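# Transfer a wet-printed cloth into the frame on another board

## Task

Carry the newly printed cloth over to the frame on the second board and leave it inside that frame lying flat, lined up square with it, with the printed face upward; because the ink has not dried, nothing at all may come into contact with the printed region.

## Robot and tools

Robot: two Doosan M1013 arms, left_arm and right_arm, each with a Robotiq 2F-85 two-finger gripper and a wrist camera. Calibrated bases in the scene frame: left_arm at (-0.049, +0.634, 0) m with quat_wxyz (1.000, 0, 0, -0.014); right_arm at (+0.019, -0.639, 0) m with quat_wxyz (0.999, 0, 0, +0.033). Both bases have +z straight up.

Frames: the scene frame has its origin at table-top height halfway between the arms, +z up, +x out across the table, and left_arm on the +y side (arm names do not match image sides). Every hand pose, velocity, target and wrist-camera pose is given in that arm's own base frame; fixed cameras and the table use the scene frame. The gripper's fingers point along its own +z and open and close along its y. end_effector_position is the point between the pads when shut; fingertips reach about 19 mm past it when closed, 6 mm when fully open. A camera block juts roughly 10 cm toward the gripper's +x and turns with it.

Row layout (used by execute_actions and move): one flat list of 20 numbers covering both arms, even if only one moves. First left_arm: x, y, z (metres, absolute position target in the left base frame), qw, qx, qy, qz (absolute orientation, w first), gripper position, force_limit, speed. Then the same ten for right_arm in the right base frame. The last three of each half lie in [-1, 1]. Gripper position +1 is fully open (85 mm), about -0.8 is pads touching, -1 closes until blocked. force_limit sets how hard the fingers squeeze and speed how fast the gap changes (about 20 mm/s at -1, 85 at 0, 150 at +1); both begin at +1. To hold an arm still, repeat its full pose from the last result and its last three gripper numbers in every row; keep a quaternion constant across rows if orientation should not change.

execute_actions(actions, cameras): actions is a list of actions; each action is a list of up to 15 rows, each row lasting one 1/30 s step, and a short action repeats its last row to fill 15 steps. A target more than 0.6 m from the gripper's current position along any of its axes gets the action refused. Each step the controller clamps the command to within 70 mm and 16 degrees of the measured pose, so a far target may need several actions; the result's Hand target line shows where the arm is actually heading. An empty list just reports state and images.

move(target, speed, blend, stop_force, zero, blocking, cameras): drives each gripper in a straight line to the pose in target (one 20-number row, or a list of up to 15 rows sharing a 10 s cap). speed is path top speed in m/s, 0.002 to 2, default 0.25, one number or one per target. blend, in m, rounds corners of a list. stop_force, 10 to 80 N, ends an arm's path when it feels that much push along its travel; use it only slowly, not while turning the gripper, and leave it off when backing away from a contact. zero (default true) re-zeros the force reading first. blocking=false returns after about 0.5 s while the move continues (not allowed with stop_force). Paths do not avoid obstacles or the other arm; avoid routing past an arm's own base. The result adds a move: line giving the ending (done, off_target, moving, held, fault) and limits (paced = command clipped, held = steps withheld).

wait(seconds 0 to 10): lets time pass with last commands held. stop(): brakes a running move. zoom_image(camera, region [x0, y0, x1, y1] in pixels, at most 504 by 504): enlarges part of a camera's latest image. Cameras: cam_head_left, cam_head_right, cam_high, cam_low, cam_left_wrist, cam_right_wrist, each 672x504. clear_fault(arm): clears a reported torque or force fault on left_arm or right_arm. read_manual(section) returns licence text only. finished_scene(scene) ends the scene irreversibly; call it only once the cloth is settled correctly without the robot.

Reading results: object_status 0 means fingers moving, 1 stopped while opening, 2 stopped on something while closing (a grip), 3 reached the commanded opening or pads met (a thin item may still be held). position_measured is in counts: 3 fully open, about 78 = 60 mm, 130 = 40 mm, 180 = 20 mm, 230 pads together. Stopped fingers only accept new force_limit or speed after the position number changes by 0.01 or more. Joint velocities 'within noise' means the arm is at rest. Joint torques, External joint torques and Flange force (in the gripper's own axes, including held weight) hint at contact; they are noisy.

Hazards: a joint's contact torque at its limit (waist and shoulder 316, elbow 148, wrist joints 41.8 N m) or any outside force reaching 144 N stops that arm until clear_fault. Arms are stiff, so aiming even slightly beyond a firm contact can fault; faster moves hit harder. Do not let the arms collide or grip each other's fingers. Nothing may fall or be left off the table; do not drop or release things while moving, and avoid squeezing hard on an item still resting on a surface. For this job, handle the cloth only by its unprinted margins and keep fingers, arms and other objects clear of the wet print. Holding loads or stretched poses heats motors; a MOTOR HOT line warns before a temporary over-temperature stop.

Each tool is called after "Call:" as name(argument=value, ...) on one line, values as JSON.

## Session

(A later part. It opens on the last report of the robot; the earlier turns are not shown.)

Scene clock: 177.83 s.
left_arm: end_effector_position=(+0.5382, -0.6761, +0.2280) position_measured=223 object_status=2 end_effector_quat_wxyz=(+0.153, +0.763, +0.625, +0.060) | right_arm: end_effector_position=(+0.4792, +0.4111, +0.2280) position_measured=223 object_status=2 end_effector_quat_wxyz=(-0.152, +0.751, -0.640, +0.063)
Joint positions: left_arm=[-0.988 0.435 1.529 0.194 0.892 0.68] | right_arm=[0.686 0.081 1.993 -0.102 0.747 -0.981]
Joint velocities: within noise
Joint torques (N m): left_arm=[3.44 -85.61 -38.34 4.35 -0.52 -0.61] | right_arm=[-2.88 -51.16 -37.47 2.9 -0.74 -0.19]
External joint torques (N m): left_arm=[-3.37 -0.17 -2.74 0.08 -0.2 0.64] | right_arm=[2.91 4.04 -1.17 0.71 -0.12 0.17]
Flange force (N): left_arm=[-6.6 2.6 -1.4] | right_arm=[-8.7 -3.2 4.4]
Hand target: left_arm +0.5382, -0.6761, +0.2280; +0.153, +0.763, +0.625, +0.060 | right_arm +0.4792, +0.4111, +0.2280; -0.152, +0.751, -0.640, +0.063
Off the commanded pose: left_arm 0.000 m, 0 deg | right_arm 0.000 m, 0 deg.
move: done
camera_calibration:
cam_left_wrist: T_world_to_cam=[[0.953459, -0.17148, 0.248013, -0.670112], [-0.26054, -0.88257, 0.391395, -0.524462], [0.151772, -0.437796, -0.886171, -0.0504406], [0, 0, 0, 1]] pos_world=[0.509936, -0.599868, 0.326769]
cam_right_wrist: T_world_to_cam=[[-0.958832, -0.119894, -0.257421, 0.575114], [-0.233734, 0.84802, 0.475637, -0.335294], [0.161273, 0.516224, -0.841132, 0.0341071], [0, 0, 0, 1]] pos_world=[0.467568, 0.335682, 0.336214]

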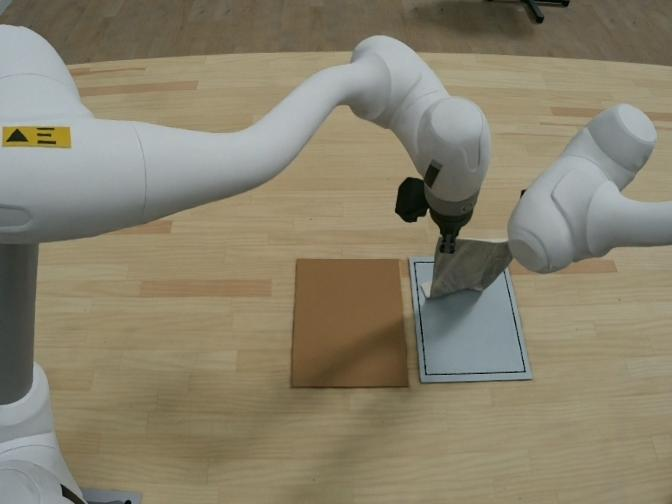

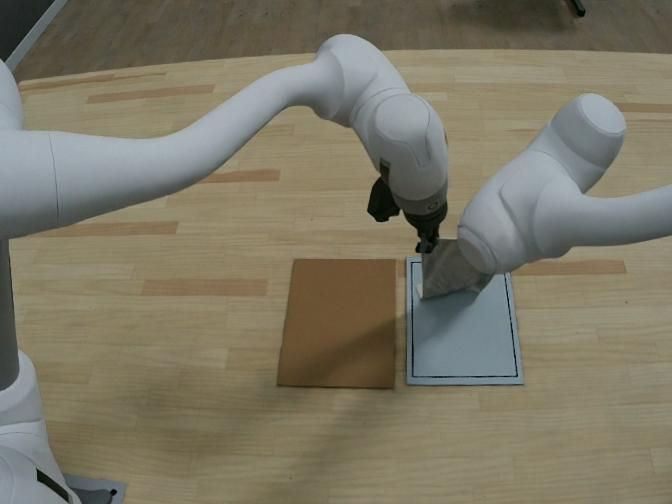

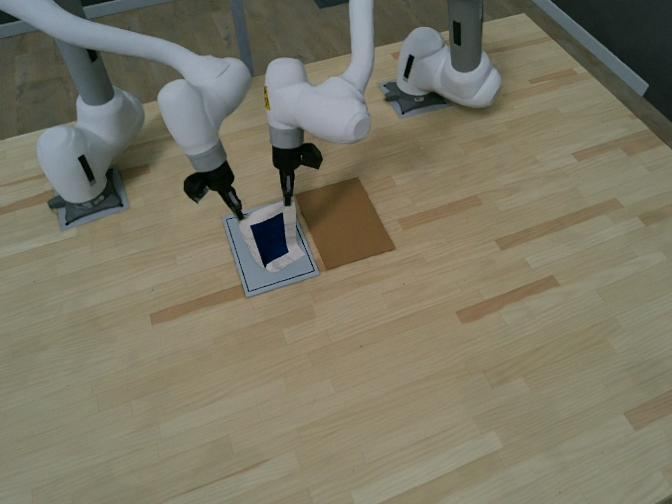

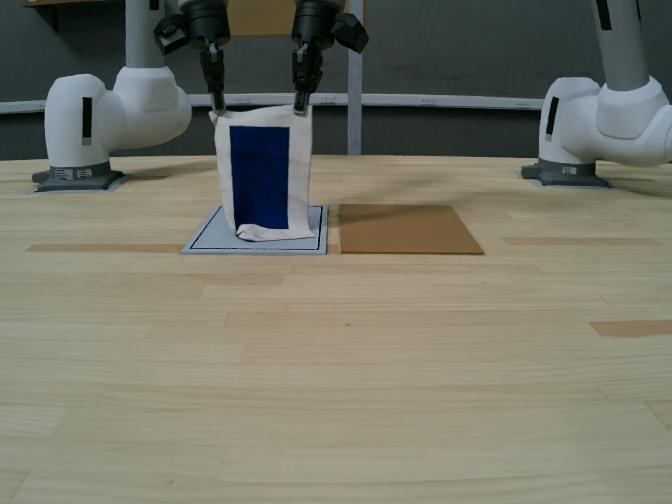

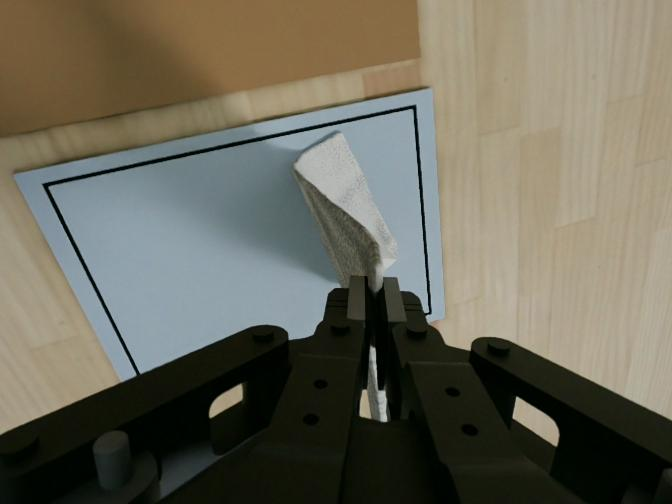

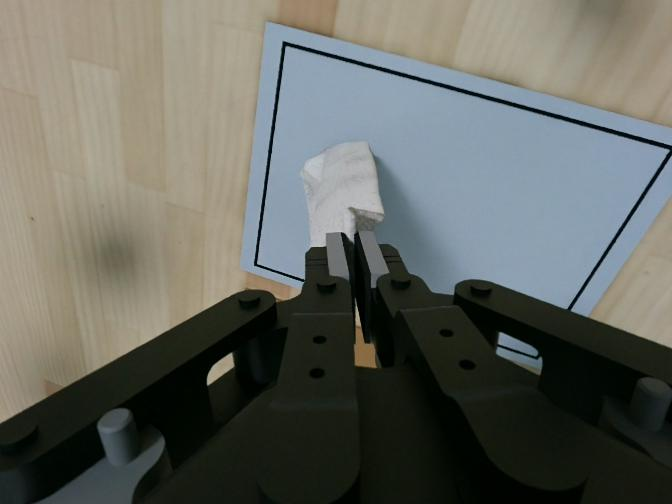

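Call:
move(target=[0.5352,-0.6761,0.248,0.1530,0.7630,0.6251,0.0603,-1,-0.7,-1,0.4762,0.4113,0.260,-0.1518,0.7509,-0.6395,0.0632,-1,-0.7,-1], speed=0.05)

Call:
zoom_image(camera="cam_low", region=[200, 180, 340, 260])

Call:
zoom_image(camera="cam_high", region=[220, 200, 330, 300])

Call:
zoom_image(camera="cam_right_wrist", region=[240, 60, 480, 260])

Scene clock: 189.37 s.
left_arm: end_effector_position=(+0.5352, -0.6761, +0.2480) position_measured=223 object_status=2 end_effector_quat_wxyz=(+0.153, +0.763, +0.625, +0.060) | right_arm: end_effector_position=(+0.4762, +0.4113, +0.2600) position_measured=223 object_status=2 end_effector_quat_wxyz=(-0.152, +0.751, -0.640, +0.063)
Joint positions: left_arm=[-0.992 0.42 1.512 0.19 0.923 0.684] | right_arm=[0.69 0.052 1.96 -0.098 0.809 -0.985]
Joint velocities: within noise
Joint torques (N m): left_arm=[3.25 -84.55 -38.9 4.43 -0.59 -0.55] | right_arm=[-2.58 -49.8 -38.48 3.03 -0.7 -0.2]
External joint torques (N m): left_arm=[-3.22 -0.51 -2.7 0.07 -0.13 0.57] | right_arm=[2.53 4.43 -1.37 0.7 -0.15 0.18]
Flange force (N): left_arm=[-6.2 2.3 -1.9] | right_arm=[-8.8 -4.4 4.4]
Hand target: left_arm +0.5352, -0.6761, +0.2480; +0.153, +0.763, +0.625, +0.060 | right_arm +0.4762, +0.4113, +0.2600; -0.152, +0.751, -0.640, +0.063
Off the commanded pose: left_arm 0.000 m, 0 deg | right_arm 0.000 m, 0 deg.
move: done
camera_calibration:
cam_left_wrist: T_world_to_cam=[[0.953459, -0.17148, 0.248013, -0.672116], [-0.26054, -0.88257, 0.391395, -0.533098], [0.151772, -0.437796, -0.886171, -0.0322467], [0, 0, 0, 1]] pos_world=[0.506836, -0.599868, 0.346769]
cam_right_wrist: T_world_to_cam=[[-0.958832, -0.119894, -0.257421, 0.580499], [-0.233734, 0.84802, 0.475637, -0.351386], [0.161273, 0.516224, -0.841132, 0.0614039], [0, 0, 0, 1]] pos_world=[0.464568, 0.335882, 0.368214]

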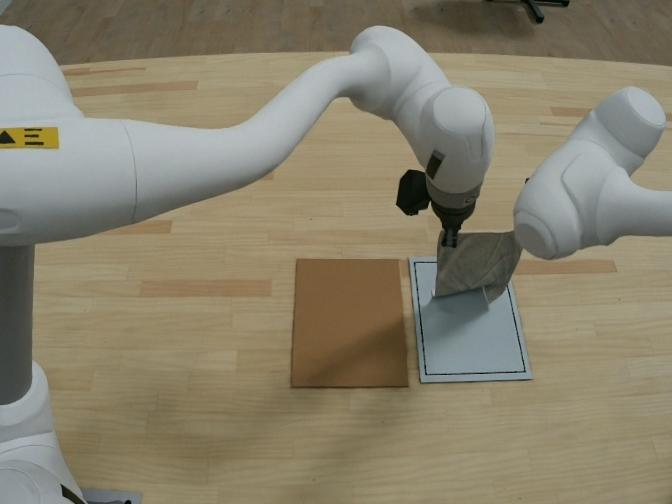

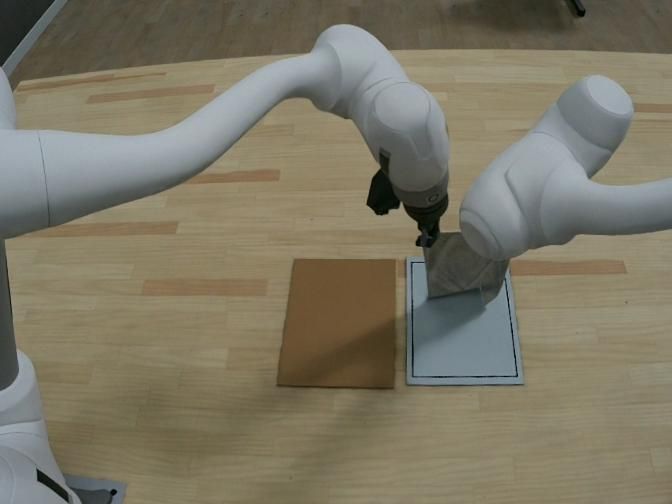

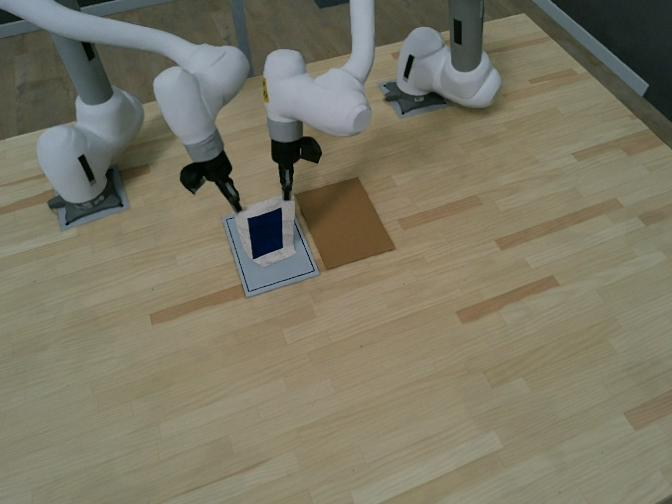

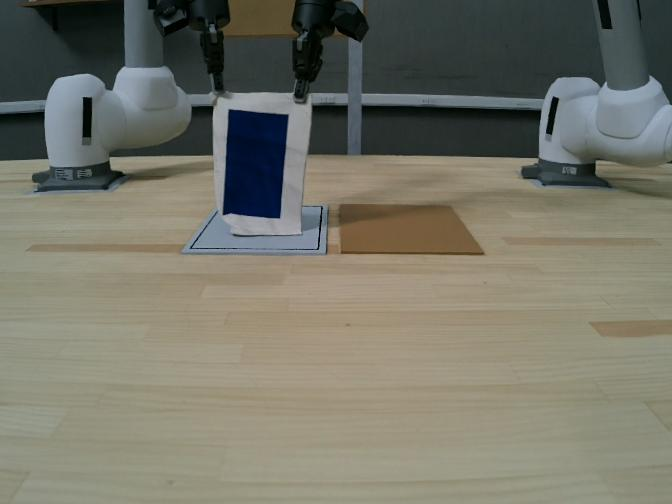

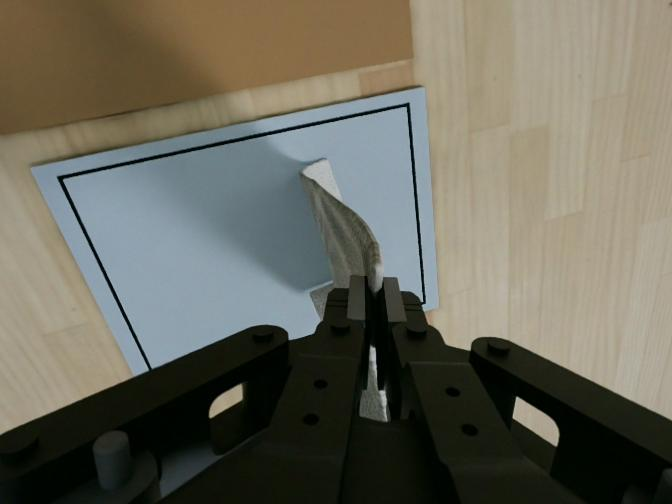

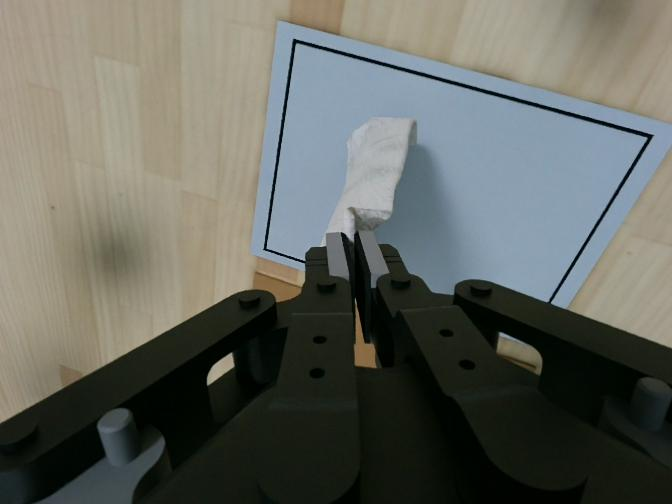

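Scaled by 3.600 from the camera's 672x504 image, which has a finer 960x720 frame.

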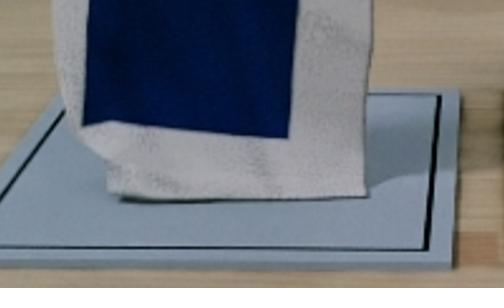

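Scaled by 4.582 from the camera's 672x504 image, which has a finer 960x720 frame.

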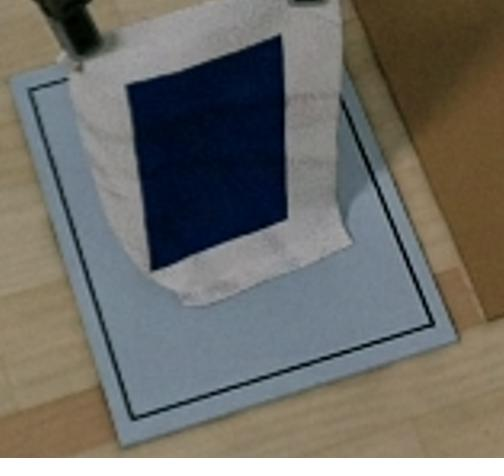

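Scaled by 2.100 from the camera's 672x504 image, which has a finer 960x720 frame.

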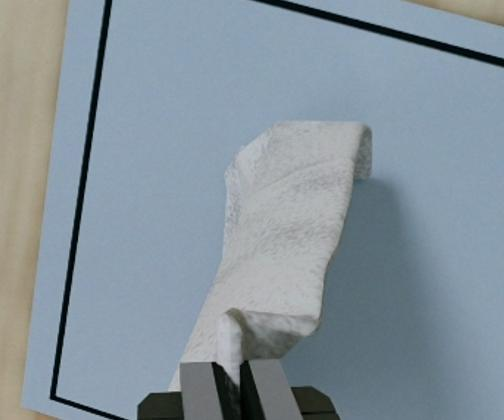

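Call:
move(target=[[0.5500,-0.6857,0.30,0.1530,0.7630,0.6251,0.0603,-1,-0.7,-1,0.4904,0.4003,0.306,-0.1518,0.7509,-0.6395,0.0632,-1,-0.7,-1],[0.6694,-0.7174,0.295,0.1530,0.7630,0.6251,0.0603,-1,-0.7,-1,0.6059,0.3576,0.301,-0.1518,0.7509,-0.6395,0.0632,-1,-0.7,-1]], speed=0.1, blend=0.02, cameras=[])

Call:
wait(seconds=3)

Call:
zoom_image(camera="cam_low", region=[150, 30, 370, 270])

Call:
zoom_image(camera="cam_head_right", region=[380, 140, 550, 400])

Call:
zoom_image(camera="cam_right_wrist", region=[240, 60, 480, 260])

Scene clock: 195.83 s.
left_arm: end_effector_position=(+0.6694, -0.7174, +0.2950) position_measured=223 object_status=2 end_effector_quat_wxyz=(+0.153, +0.763, +0.625, +0.060) | right_arm: end_effector_position=(+0.6059, +0.3576, +0.3010) position_measured=223 object_status=2 end_effector_quat_wxyz=(-0.152, +0.751, -0.640, +0.063)
Joint positions: left_arm=[-0.891 0.585 1.169 0.137 1.084 0.832] | right_arm=[0.486 0.137 1.786 -0.006 0.888 -1.241]
Joint velocities: within noise
Joint torques (N m): left_arm=[3.51 -101.03 -40.59 4.6 -0.64 -0.56] | right_arm=[-2.92 -60.62 -40.17 3.38 -0.78 -0.2]
External joint torques (N m): left_arm=[-3.57 -1.35 -3.01 0.09 -0.16 0.59] | right_arm=[2.7 4.88 -1.43 0.68 -0.13 0.18]
Flange force (N): left_arm=[-6.5 3.8 -2.6] | right_arm=[-7.6 -7.1 4.4]
Hand target: left_arm +0.6694, -0.7174, +0.2950; +0.153, +0.763, +0.625, +0.060 | right_arm +0.6059, +0.3576, +0.3010; -0.152, +0.751, -0.640, +0.063
Off the commanded pose: left_arm 0.000 m, 0 deg | right_arm 0.000 m, 0 deg.
move: done
No camera images: "cameras" was empty.

Scene clock: 198.83 s.
left_arm: end_effector_position=(+0.6694, -0.7174, +0.2950) position_measured=223 object_status=2 end_effector_quat_wxyz=(+0.153, +0.763, +0.625, +0.060) | right_arm: end_effector_position=(+0.6059, +0.3576, +0.3010) position_measured=223 object_status=2 end_effector_quat_wxyz=(-0.152, +0.751, -0.640, +0.063)
Joint positions: left_arm=[-0.891 0.585 1.169 0.137 1.084 0.832] | right_arm=[0.486 0.137 1.786 -0.006 0.888 -1.241]
Joint velocities: within noise
Joint torques (N m): left_arm=[3.55 -101.54 -40.73 4.6 -0.66 -0.57] | right_arm=[-2.84 -60.49 -40.29 3.34 -0.82 -0.19]
External joint torques (N m): left_arm=[-3.63 -1.07 -2.94 0.1 -0.13 0.59] | right_arm=[2.77 4.25 -1.42 0.73 -0.09 0.17]
Flange force (N): left_arm=[-6.8 3.9 -2.3] | right_arm=[-7.3 -6.4 3.7]
Hand target: left_arm +0.6694, -0.7174, +0.2950; +0.153, +0.763, +0.625, +0.060 | right_arm +0.6059, +0.3576, +0.3010; -0.152, +0.751, -0.640, +0.063
Tool commands: left_gripper/position=-1.0 left_gripper/force_limit=-0.7 left_gripper/speed=-1.0 right_gripper/position=-1.0 right_gripper/force_limit=-0.7 right_gripper/speed=-1.0
Off the commanded pose: left_arm 0.000 m, 0 deg | right_arm 0.000 m, 0 deg.
wait: 3.00 s; at rest by 0.17 s
camera_calibration:
cam_left_wrist: T_world_to_cam=[[0.953434, -0.171565, 0.248049, -0.818862], [-0.260631, -0.882553, 0.391371, -0.5529], [0.151771, -0.437796, -0.886172, -0.0290445], [0, 0, 0, 1]] pos_world=[0.641036, -0.641168, 0.393769]
cam_right_wrist: T_world_to_cam=[[-0.958832, -0.119894, -0.257421, 0.708976], [-0.233734, 0.84802, 0.475637, -0.295033], [0.161273, 0.516224, -0.841132, 0.102695], [0, 0, 0, 1]] pos_world=[0.594268, 0.282182, 0.409214]

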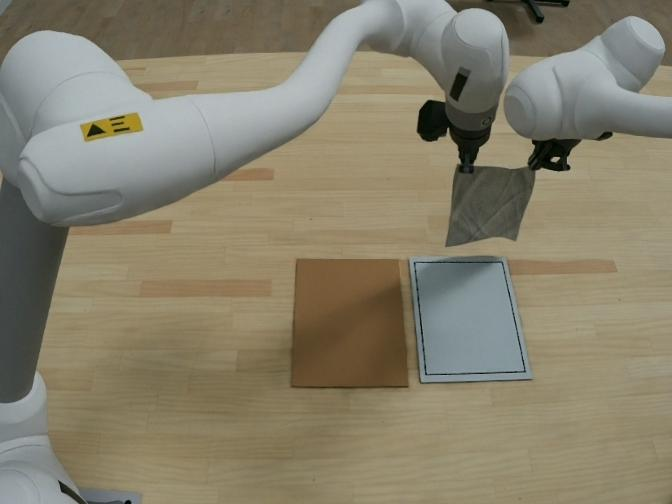

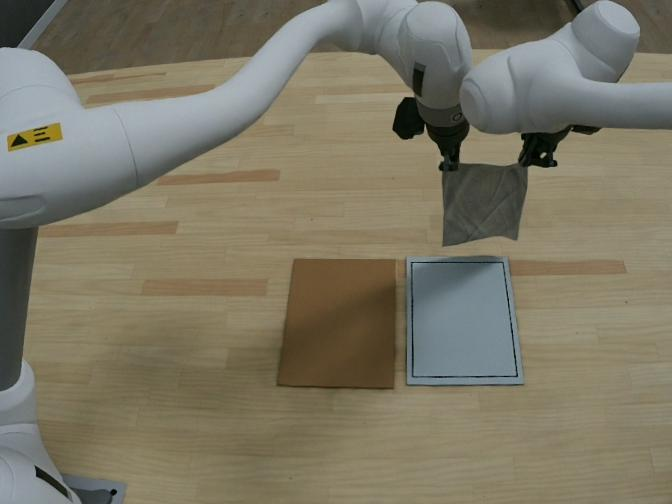

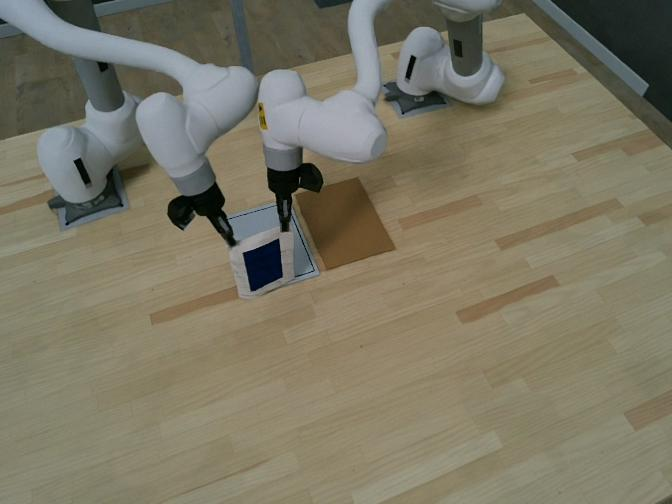

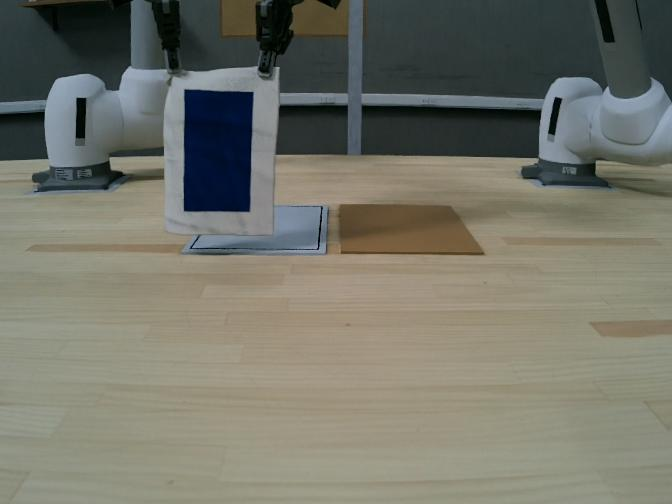

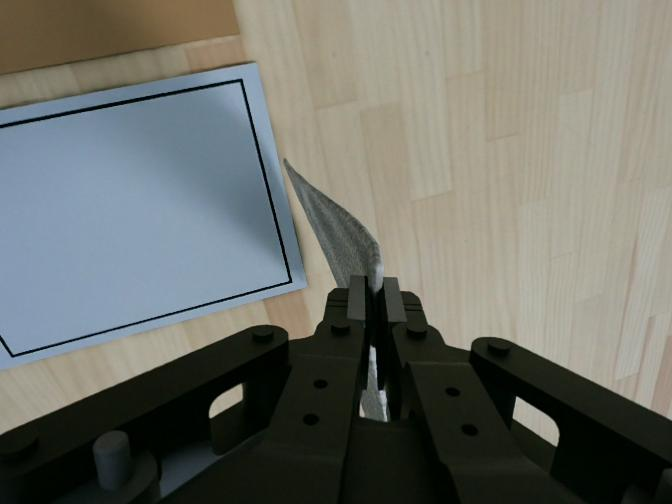

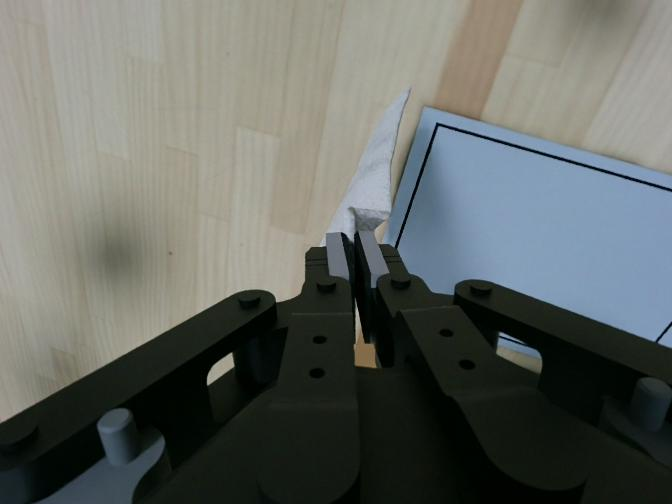

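Scaled by 2.100 from the camera's 672x504 image, which has a finer 960x720 frame.

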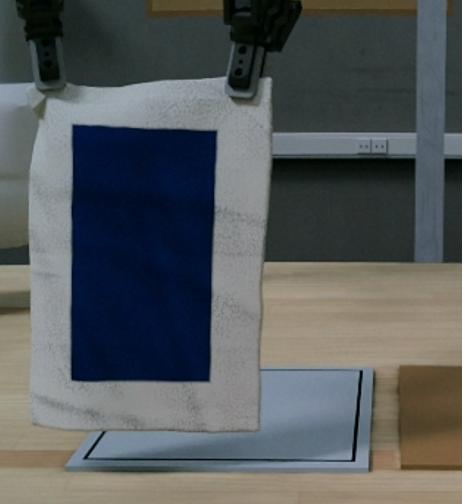

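Scaled by 1.938 from the camera's 672x504 image, which has a finer 960x720 frame.

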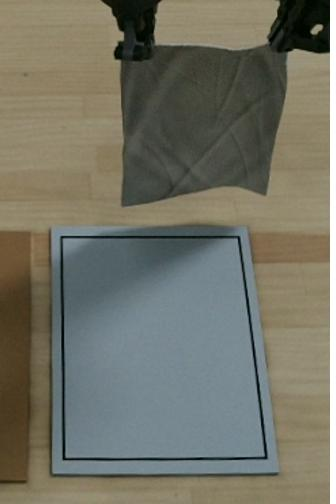

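Scaled by 2.100 from the camera's 672x504 image, which has a finer 960x720 frame.

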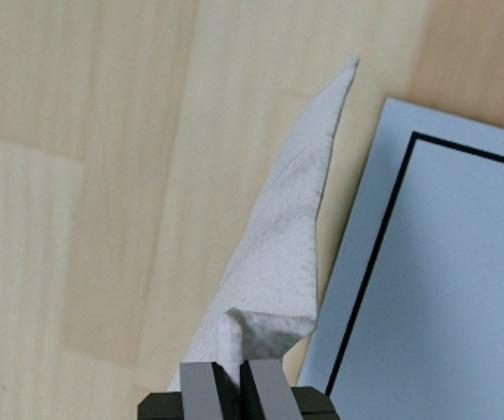

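Call:
move(target=[[0.6185,-0.6858,0.262,0.1530,0.7630,0.6251,0.0603,-1,-0.7,-1,0.5582,0.3938,0.268,-0.1518,0.7509,-0.6395,0.0632,-1,-0.7,-1],[0.5579,-0.6675,0.240,0.1530,0.7630,0.6251,0.0603,-1,-0.7,-1,0.4997,0.4178,0.246,-0.1518,0.7509,-0.6395,0.0632,-1,-0.7,-1],[0.5077,-0.6589,0.215,0.1530,0.7630,0.6251,0.0603,-1,-0.7,-1,0.4504,0.4311,0.219,-0.1518,0.7509,-0.6395,0.0632,-1,-0.7,-1]], speed=[0.35,0.25,0.1], blend=0.015)

Call:
zoom_image(camera="cam_low", region=[170, 60, 370, 270])

Call:
zoom_image(camera="cam_high", region=[220, 190, 330, 300])

Call:
zoom_image(camera="cam_right_wrist", region=[240, 60, 480, 260])

Scene clock: 203.57 s.
left_arm: end_effector_position=(+0.5077, -0.6589, +0.2150) position_measured=223 object_status=2 end_effector_quat_wxyz=(+0.153, +0.763, +0.625, +0.060) | right_arm: end_effector_position=(+0.4504, +0.4311, +0.2190) position_measured=223 object_status=2 end_effector_quat_wxyz=(-0.152, +0.751, -0.640, +0.063)
Joint positions: left_arm=[-1.01 0.397 1.611 0.208 0.852 0.644] | right_arm=[0.749 0.079 2.014 -0.133 0.735 -0.896]
Joint velocities: within noise
Joint torques (N m): left_arm=[3.6 -81.15 -37.63 4.29 -0.57 -0.53] | right_arm=[-2.72 -50.69 -36.69 2.82 -0.7 -0.24]
External joint torques (N m): left_arm=[-3.7 -0.6 -2.93 0.08 -0.14 0.55] | right_arm=[2.64 4.06 -1.56 0.7 -0.13 0.22]
Flange force (N): left_arm=[-6.9 1.8 -2.1] | right_arm=[-9.2 -3.4 4.3]
Hand target: left_arm +0.5077, -0.6589, +0.2150; +0.153, +0.763, +0.625, +0.060 | right_arm +0.4504, +0.4311, +0.2190; -0.152, +0.751, -0.640, +0.063
Off the commanded pose: left_arm 0.000 m, 0 deg | right_arm 0.000 m, 0 deg.
move: done
camera_calibration:
cam_left_wrist: T_world_to_cam=[[0.953434, -0.171565, 0.248049, -0.634811], [-0.260631, -0.882553, 0.391371, -0.512105], [0.151771, -0.437796, -0.886172, -0.0497858], [0, 0, 0, 1]] pos_world=[0.479336, -0.582668, 0.313769]
cam_right_wrist: T_world_to_cam=[[-0.958832, -0.119894, -0.257421, 0.547569], [-0.233734, 0.84802, 0.475637, -0.354621], [0.161273, 0.516224, -0.841132, 0.0209087], [0, 0, 0, 1]] pos_world=[0.438768, 0.355582, 0.327214]

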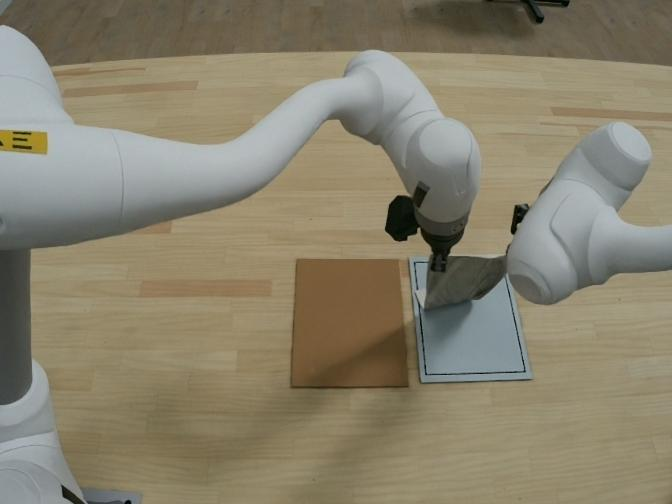

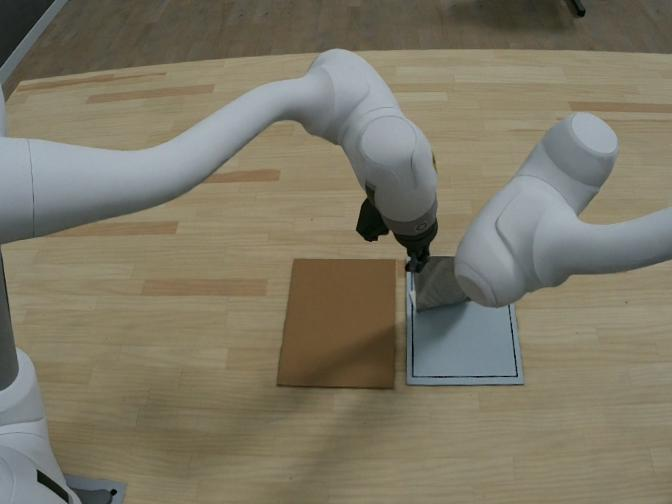

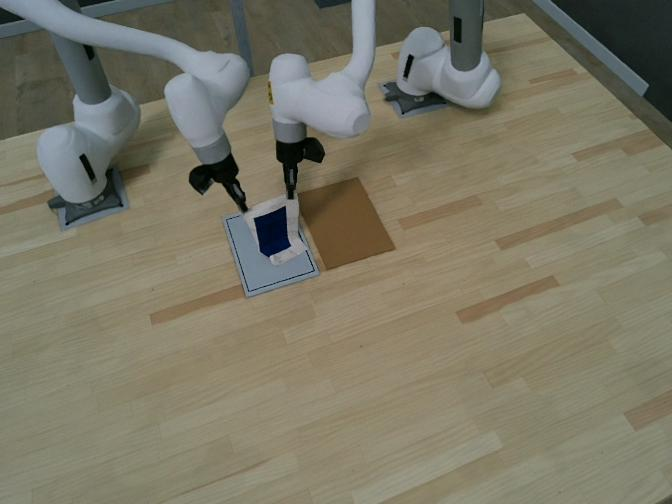

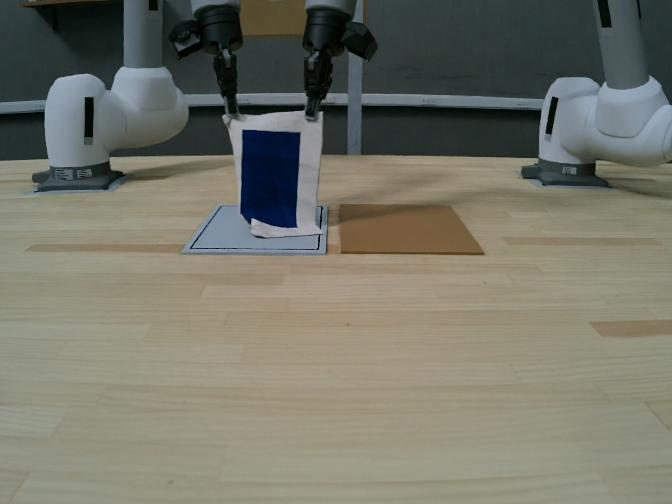

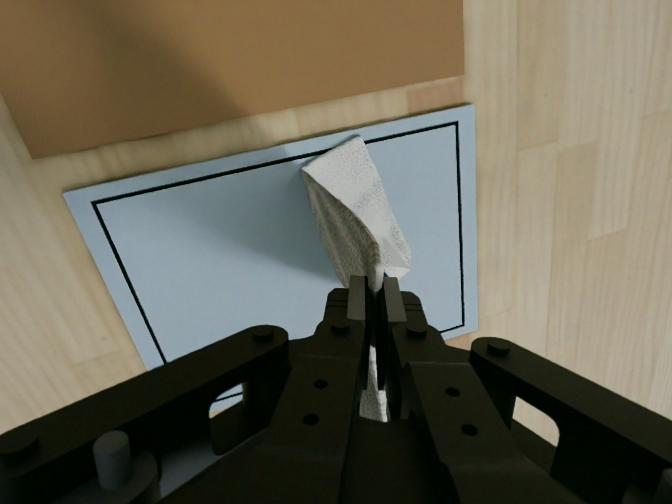

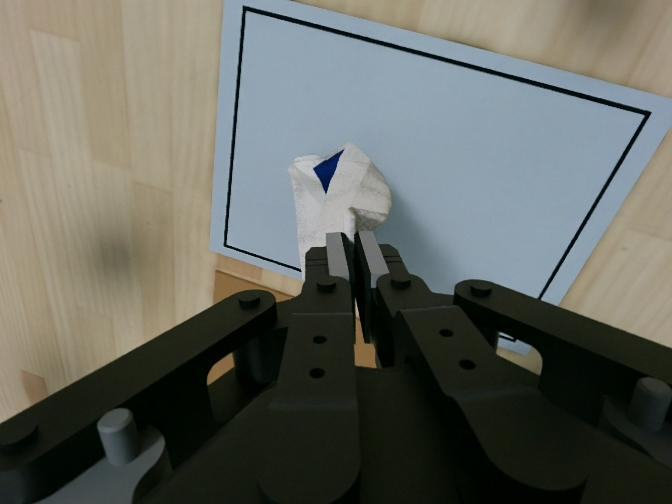

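Scaled by 2.400 from the camera's 672x504 image, which has a finer 960x720 frame.

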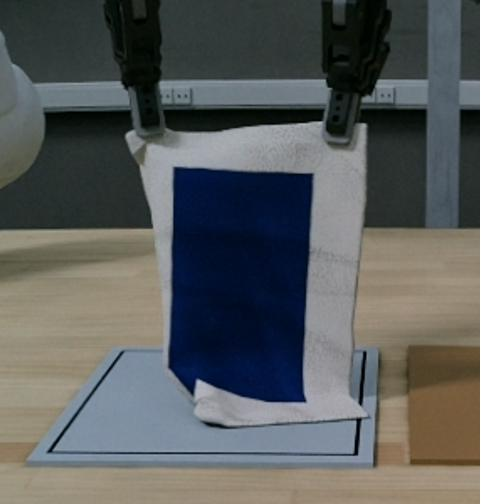

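Scaled by 4.582 from the camera's 672x504 image, which has a finer 960x720 frame.

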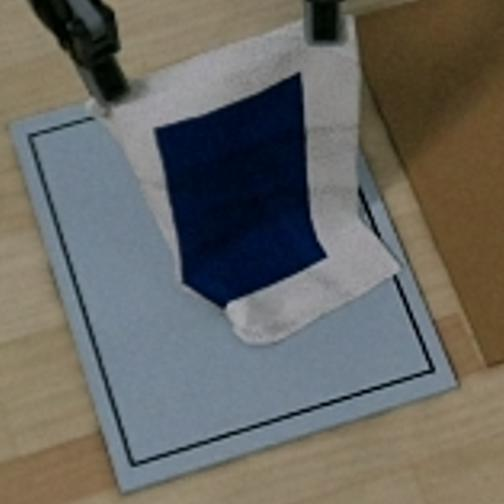

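Scaled by 2.100 from the camera's 672x504 image, which has a finer 960x720 frame.

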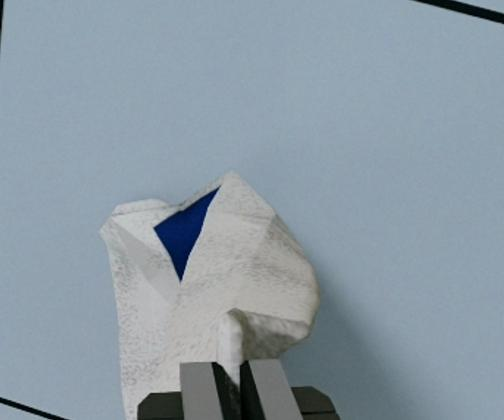

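Call:
move(target=[[0.5500,-0.7007,0.30,0.1530,0.7630,0.6251,0.0603,-1,-0.7,-1,0.4894,0.3853,0.306,-0.1518,0.7509,-0.6395,0.0632,-1,-0.7,-1],[0.6501,-0.7438,0.295,0.1530,0.7630,0.6251,0.0603,-1,-0.7,-1,0.5843,0.3336,0.301,-0.1518,0.7509,-0.6395,0.0632,-1,-0.7,-1]], speed=0.12, blend=0.02, cameras=[])

Call:
wait(seconds=3)

Call:
zoom_image(camera="cam_low", region=[130, 30, 350, 270])

Call:
zoom_image(camera="cam_head_right", region=[400, 140, 570, 400])

Scene clock: 218.53 s.
left_arm: end_effector_position=(+0.6501, -0.7438, +0.2950) position_measured=223 object_status=2 end_effector_quat_wxyz=(+0.153, +0.763, +0.625, +0.060) | right_arm: end_effector_position=(+0.5843, +0.3336, +0.3010) position_measured=223 object_status=2 end_effector_quat_wxyz=(-0.152, +0.751, -0.640, +0.063)
Joint positions: left_arm=[-0.926 0.598 1.147 0.148 1.097 0.795] | right_arm=[0.467 0.089 1.841 0.002 0.881 -1.265]
Joint velocities: within noise
Joint torques (N m): left_arm=[3.59 -102.68 -40.75 4.63 -0.68 -0.55] | right_arm=[-2.93 -55.18 -40.16 3.34 -0.8 -0.19]
External joint torques (N m): left_arm=[-3.55 -1.2 -2.97 0.1 -0.1 0.58] | right_arm=[2.84 4.56 -1.29 0.71 -0.11 0.16]
Flange force (N): left_arm=[-6.8 3.8 -2.5] | right_arm=[-7.6 -6.5 4.2]
Hand target: left_arm +0.6501, -0.7438, +0.2950; +0.153, +0.763, +0.625, +0.060 | right_arm +0.5843, +0.3336, +0.3010; -0.152, +0.751, -0.640, +0.063
Off the commanded pose: left_arm 0.000 m, 0 deg | right_arm 0.000 m, 0 deg.
move: done
No camera images: "cameras" was empty.

Scene clock: 221.53 s.
left_arm: end_effector_position=(+0.6501, -0.7438, +0.2950) position_measured=223 object_status=2 end_effector_quat_wxyz=(+0.153, +0.763, +0.625, +0.060) | right_arm: end_effector_position=(+0.5843, +0.3336, +0.3010) position_measured=223 object_status=2 end_effector_quat_wxyz=(-0.152, +0.751, -0.640, +0.063)
Joint positions: left_arm=[-0.926 0.598 1.147 0.148 1.097 0.795] | right_arm=[0.467 0.089 1.841 0.002 0.882 -1.265]
Joint velocities: within noise
Joint torques (N m): left_arm=[3.52 -102.79 -40.84 4.66 -0.68 -0.57] | right_arm=[-2.88 -55.37 -40.11 3.34 -0.83 -0.24]
External joint torques (N m): left_arm=[-3.29 -1.24 -2.92 0.08 -0.1 0.59] | right_arm=[2.73 4.26 -1.46 0.72 -0.08 0.22]
Flange force (N): left_arm=[-6.5 3.9 -2.5] | right_arm=[-7.5 -6.5 3.8]
Hand target: left_arm +0.6501, -0.7438, +0.2950; +0.153, +0.763, +0.625, +0.060 | right_arm +0.5843, +0.3336, +0.3010; -0.152, +0.751, -0.640, +0.063
Tool commands: left_gripper/position=-1.0 left_gripper/force_limit=-0.7 left_gripper/speed=-1.0 right_gripper/position=-1.0 right_gripper/force_limit=-0.7 right_gripper/speed=-1.0
Off the commanded pose: left_arm 0.000 m, 0 deg | right_arm 0.000 m, 0 deg.
wait: 3.00 s; at rest by 0.17 s
camera_calibration:
cam_left_wrist: T_world_to_cam=[[0.953434, -0.171565, 0.248049, -0.80499], [-0.260631, -0.882553, 0.391371, -0.58123], [0.151771, -0.437796, -0.886172, -0.0376731], [0, 0, 0, 1]] pos_world=[0.621736, -0.667568, 0.393769]
cam_right_wrist: T_world_to_cam=[[-0.958832, -0.119894, -0.257421, 0.685387], [-0.233734, 0.84802, 0.475637, -0.279729], [0.161273, 0.516224, -0.841132, 0.118567], [0, 0, 0, 1]] pos_world=[0.572668, 0.258182, 0.409214]

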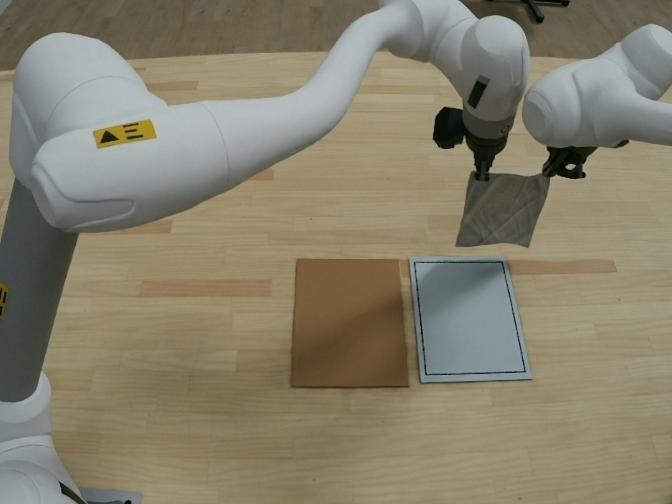

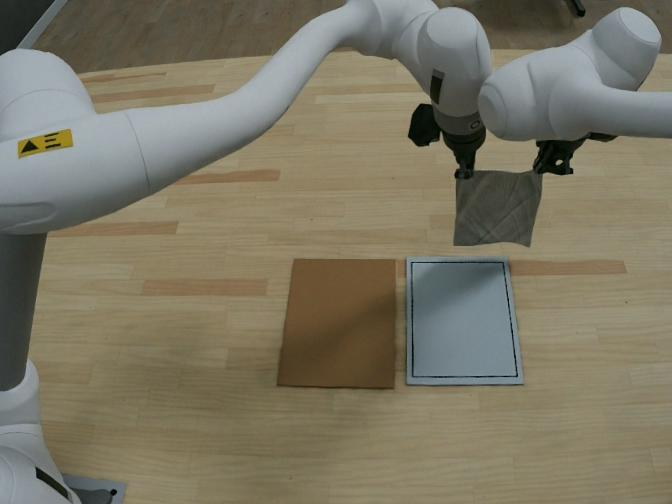

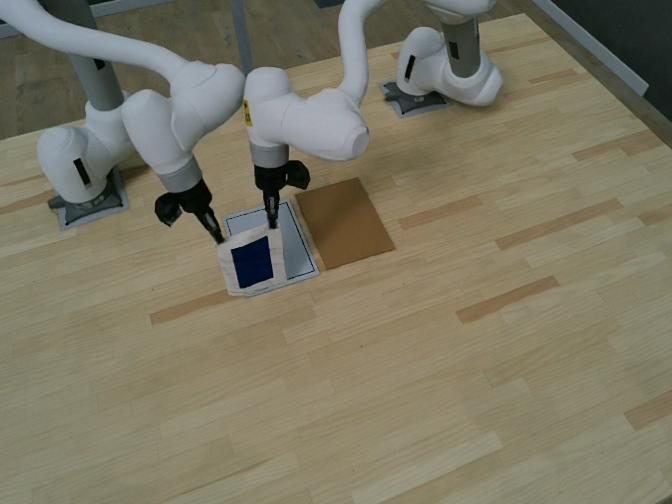

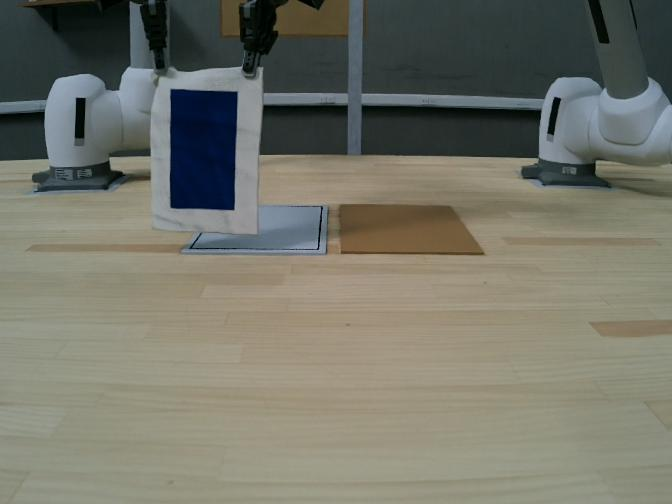

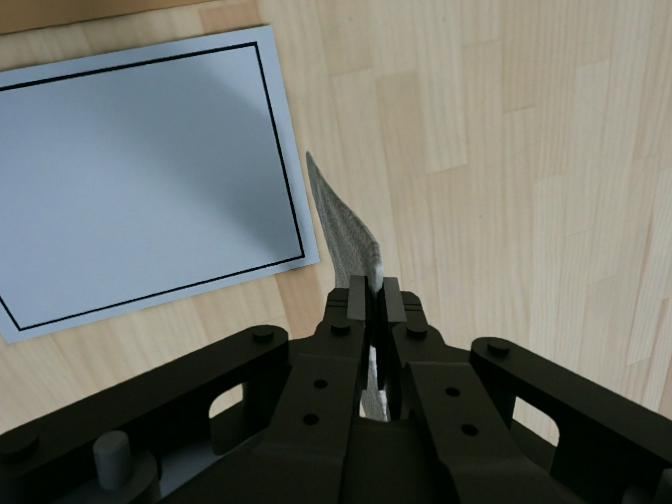

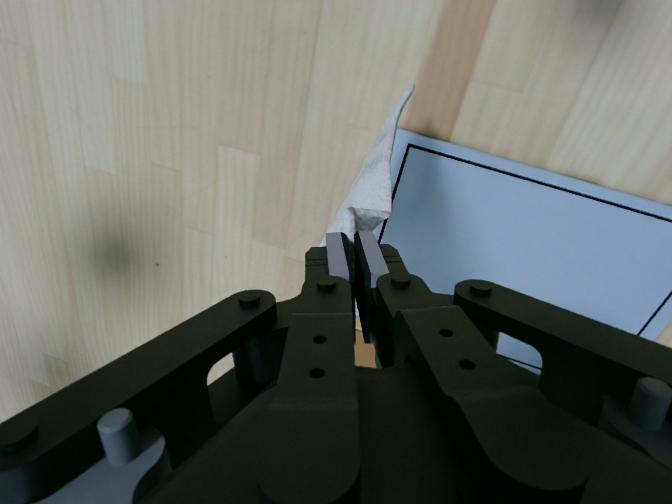

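Scaled by 2.100 from the camera's 672x504 image, which has a finer 960x720 frame.

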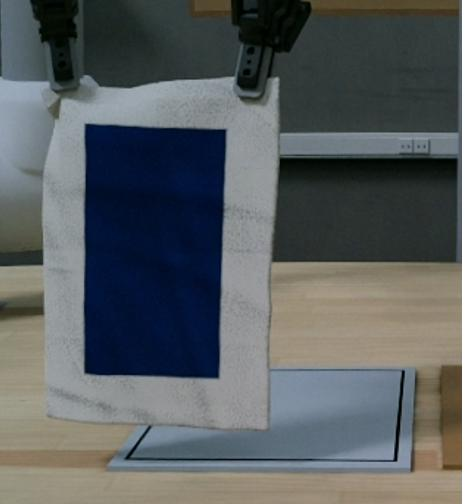

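Scaled by 1.938 from the camera's 672x504 image, which has a finer 960x720 frame.

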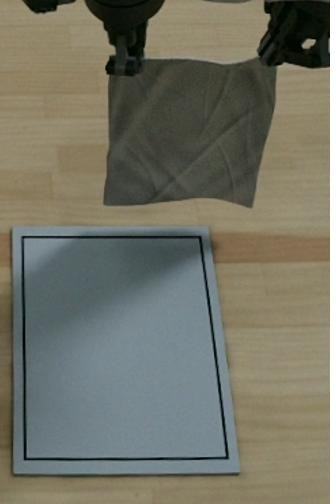

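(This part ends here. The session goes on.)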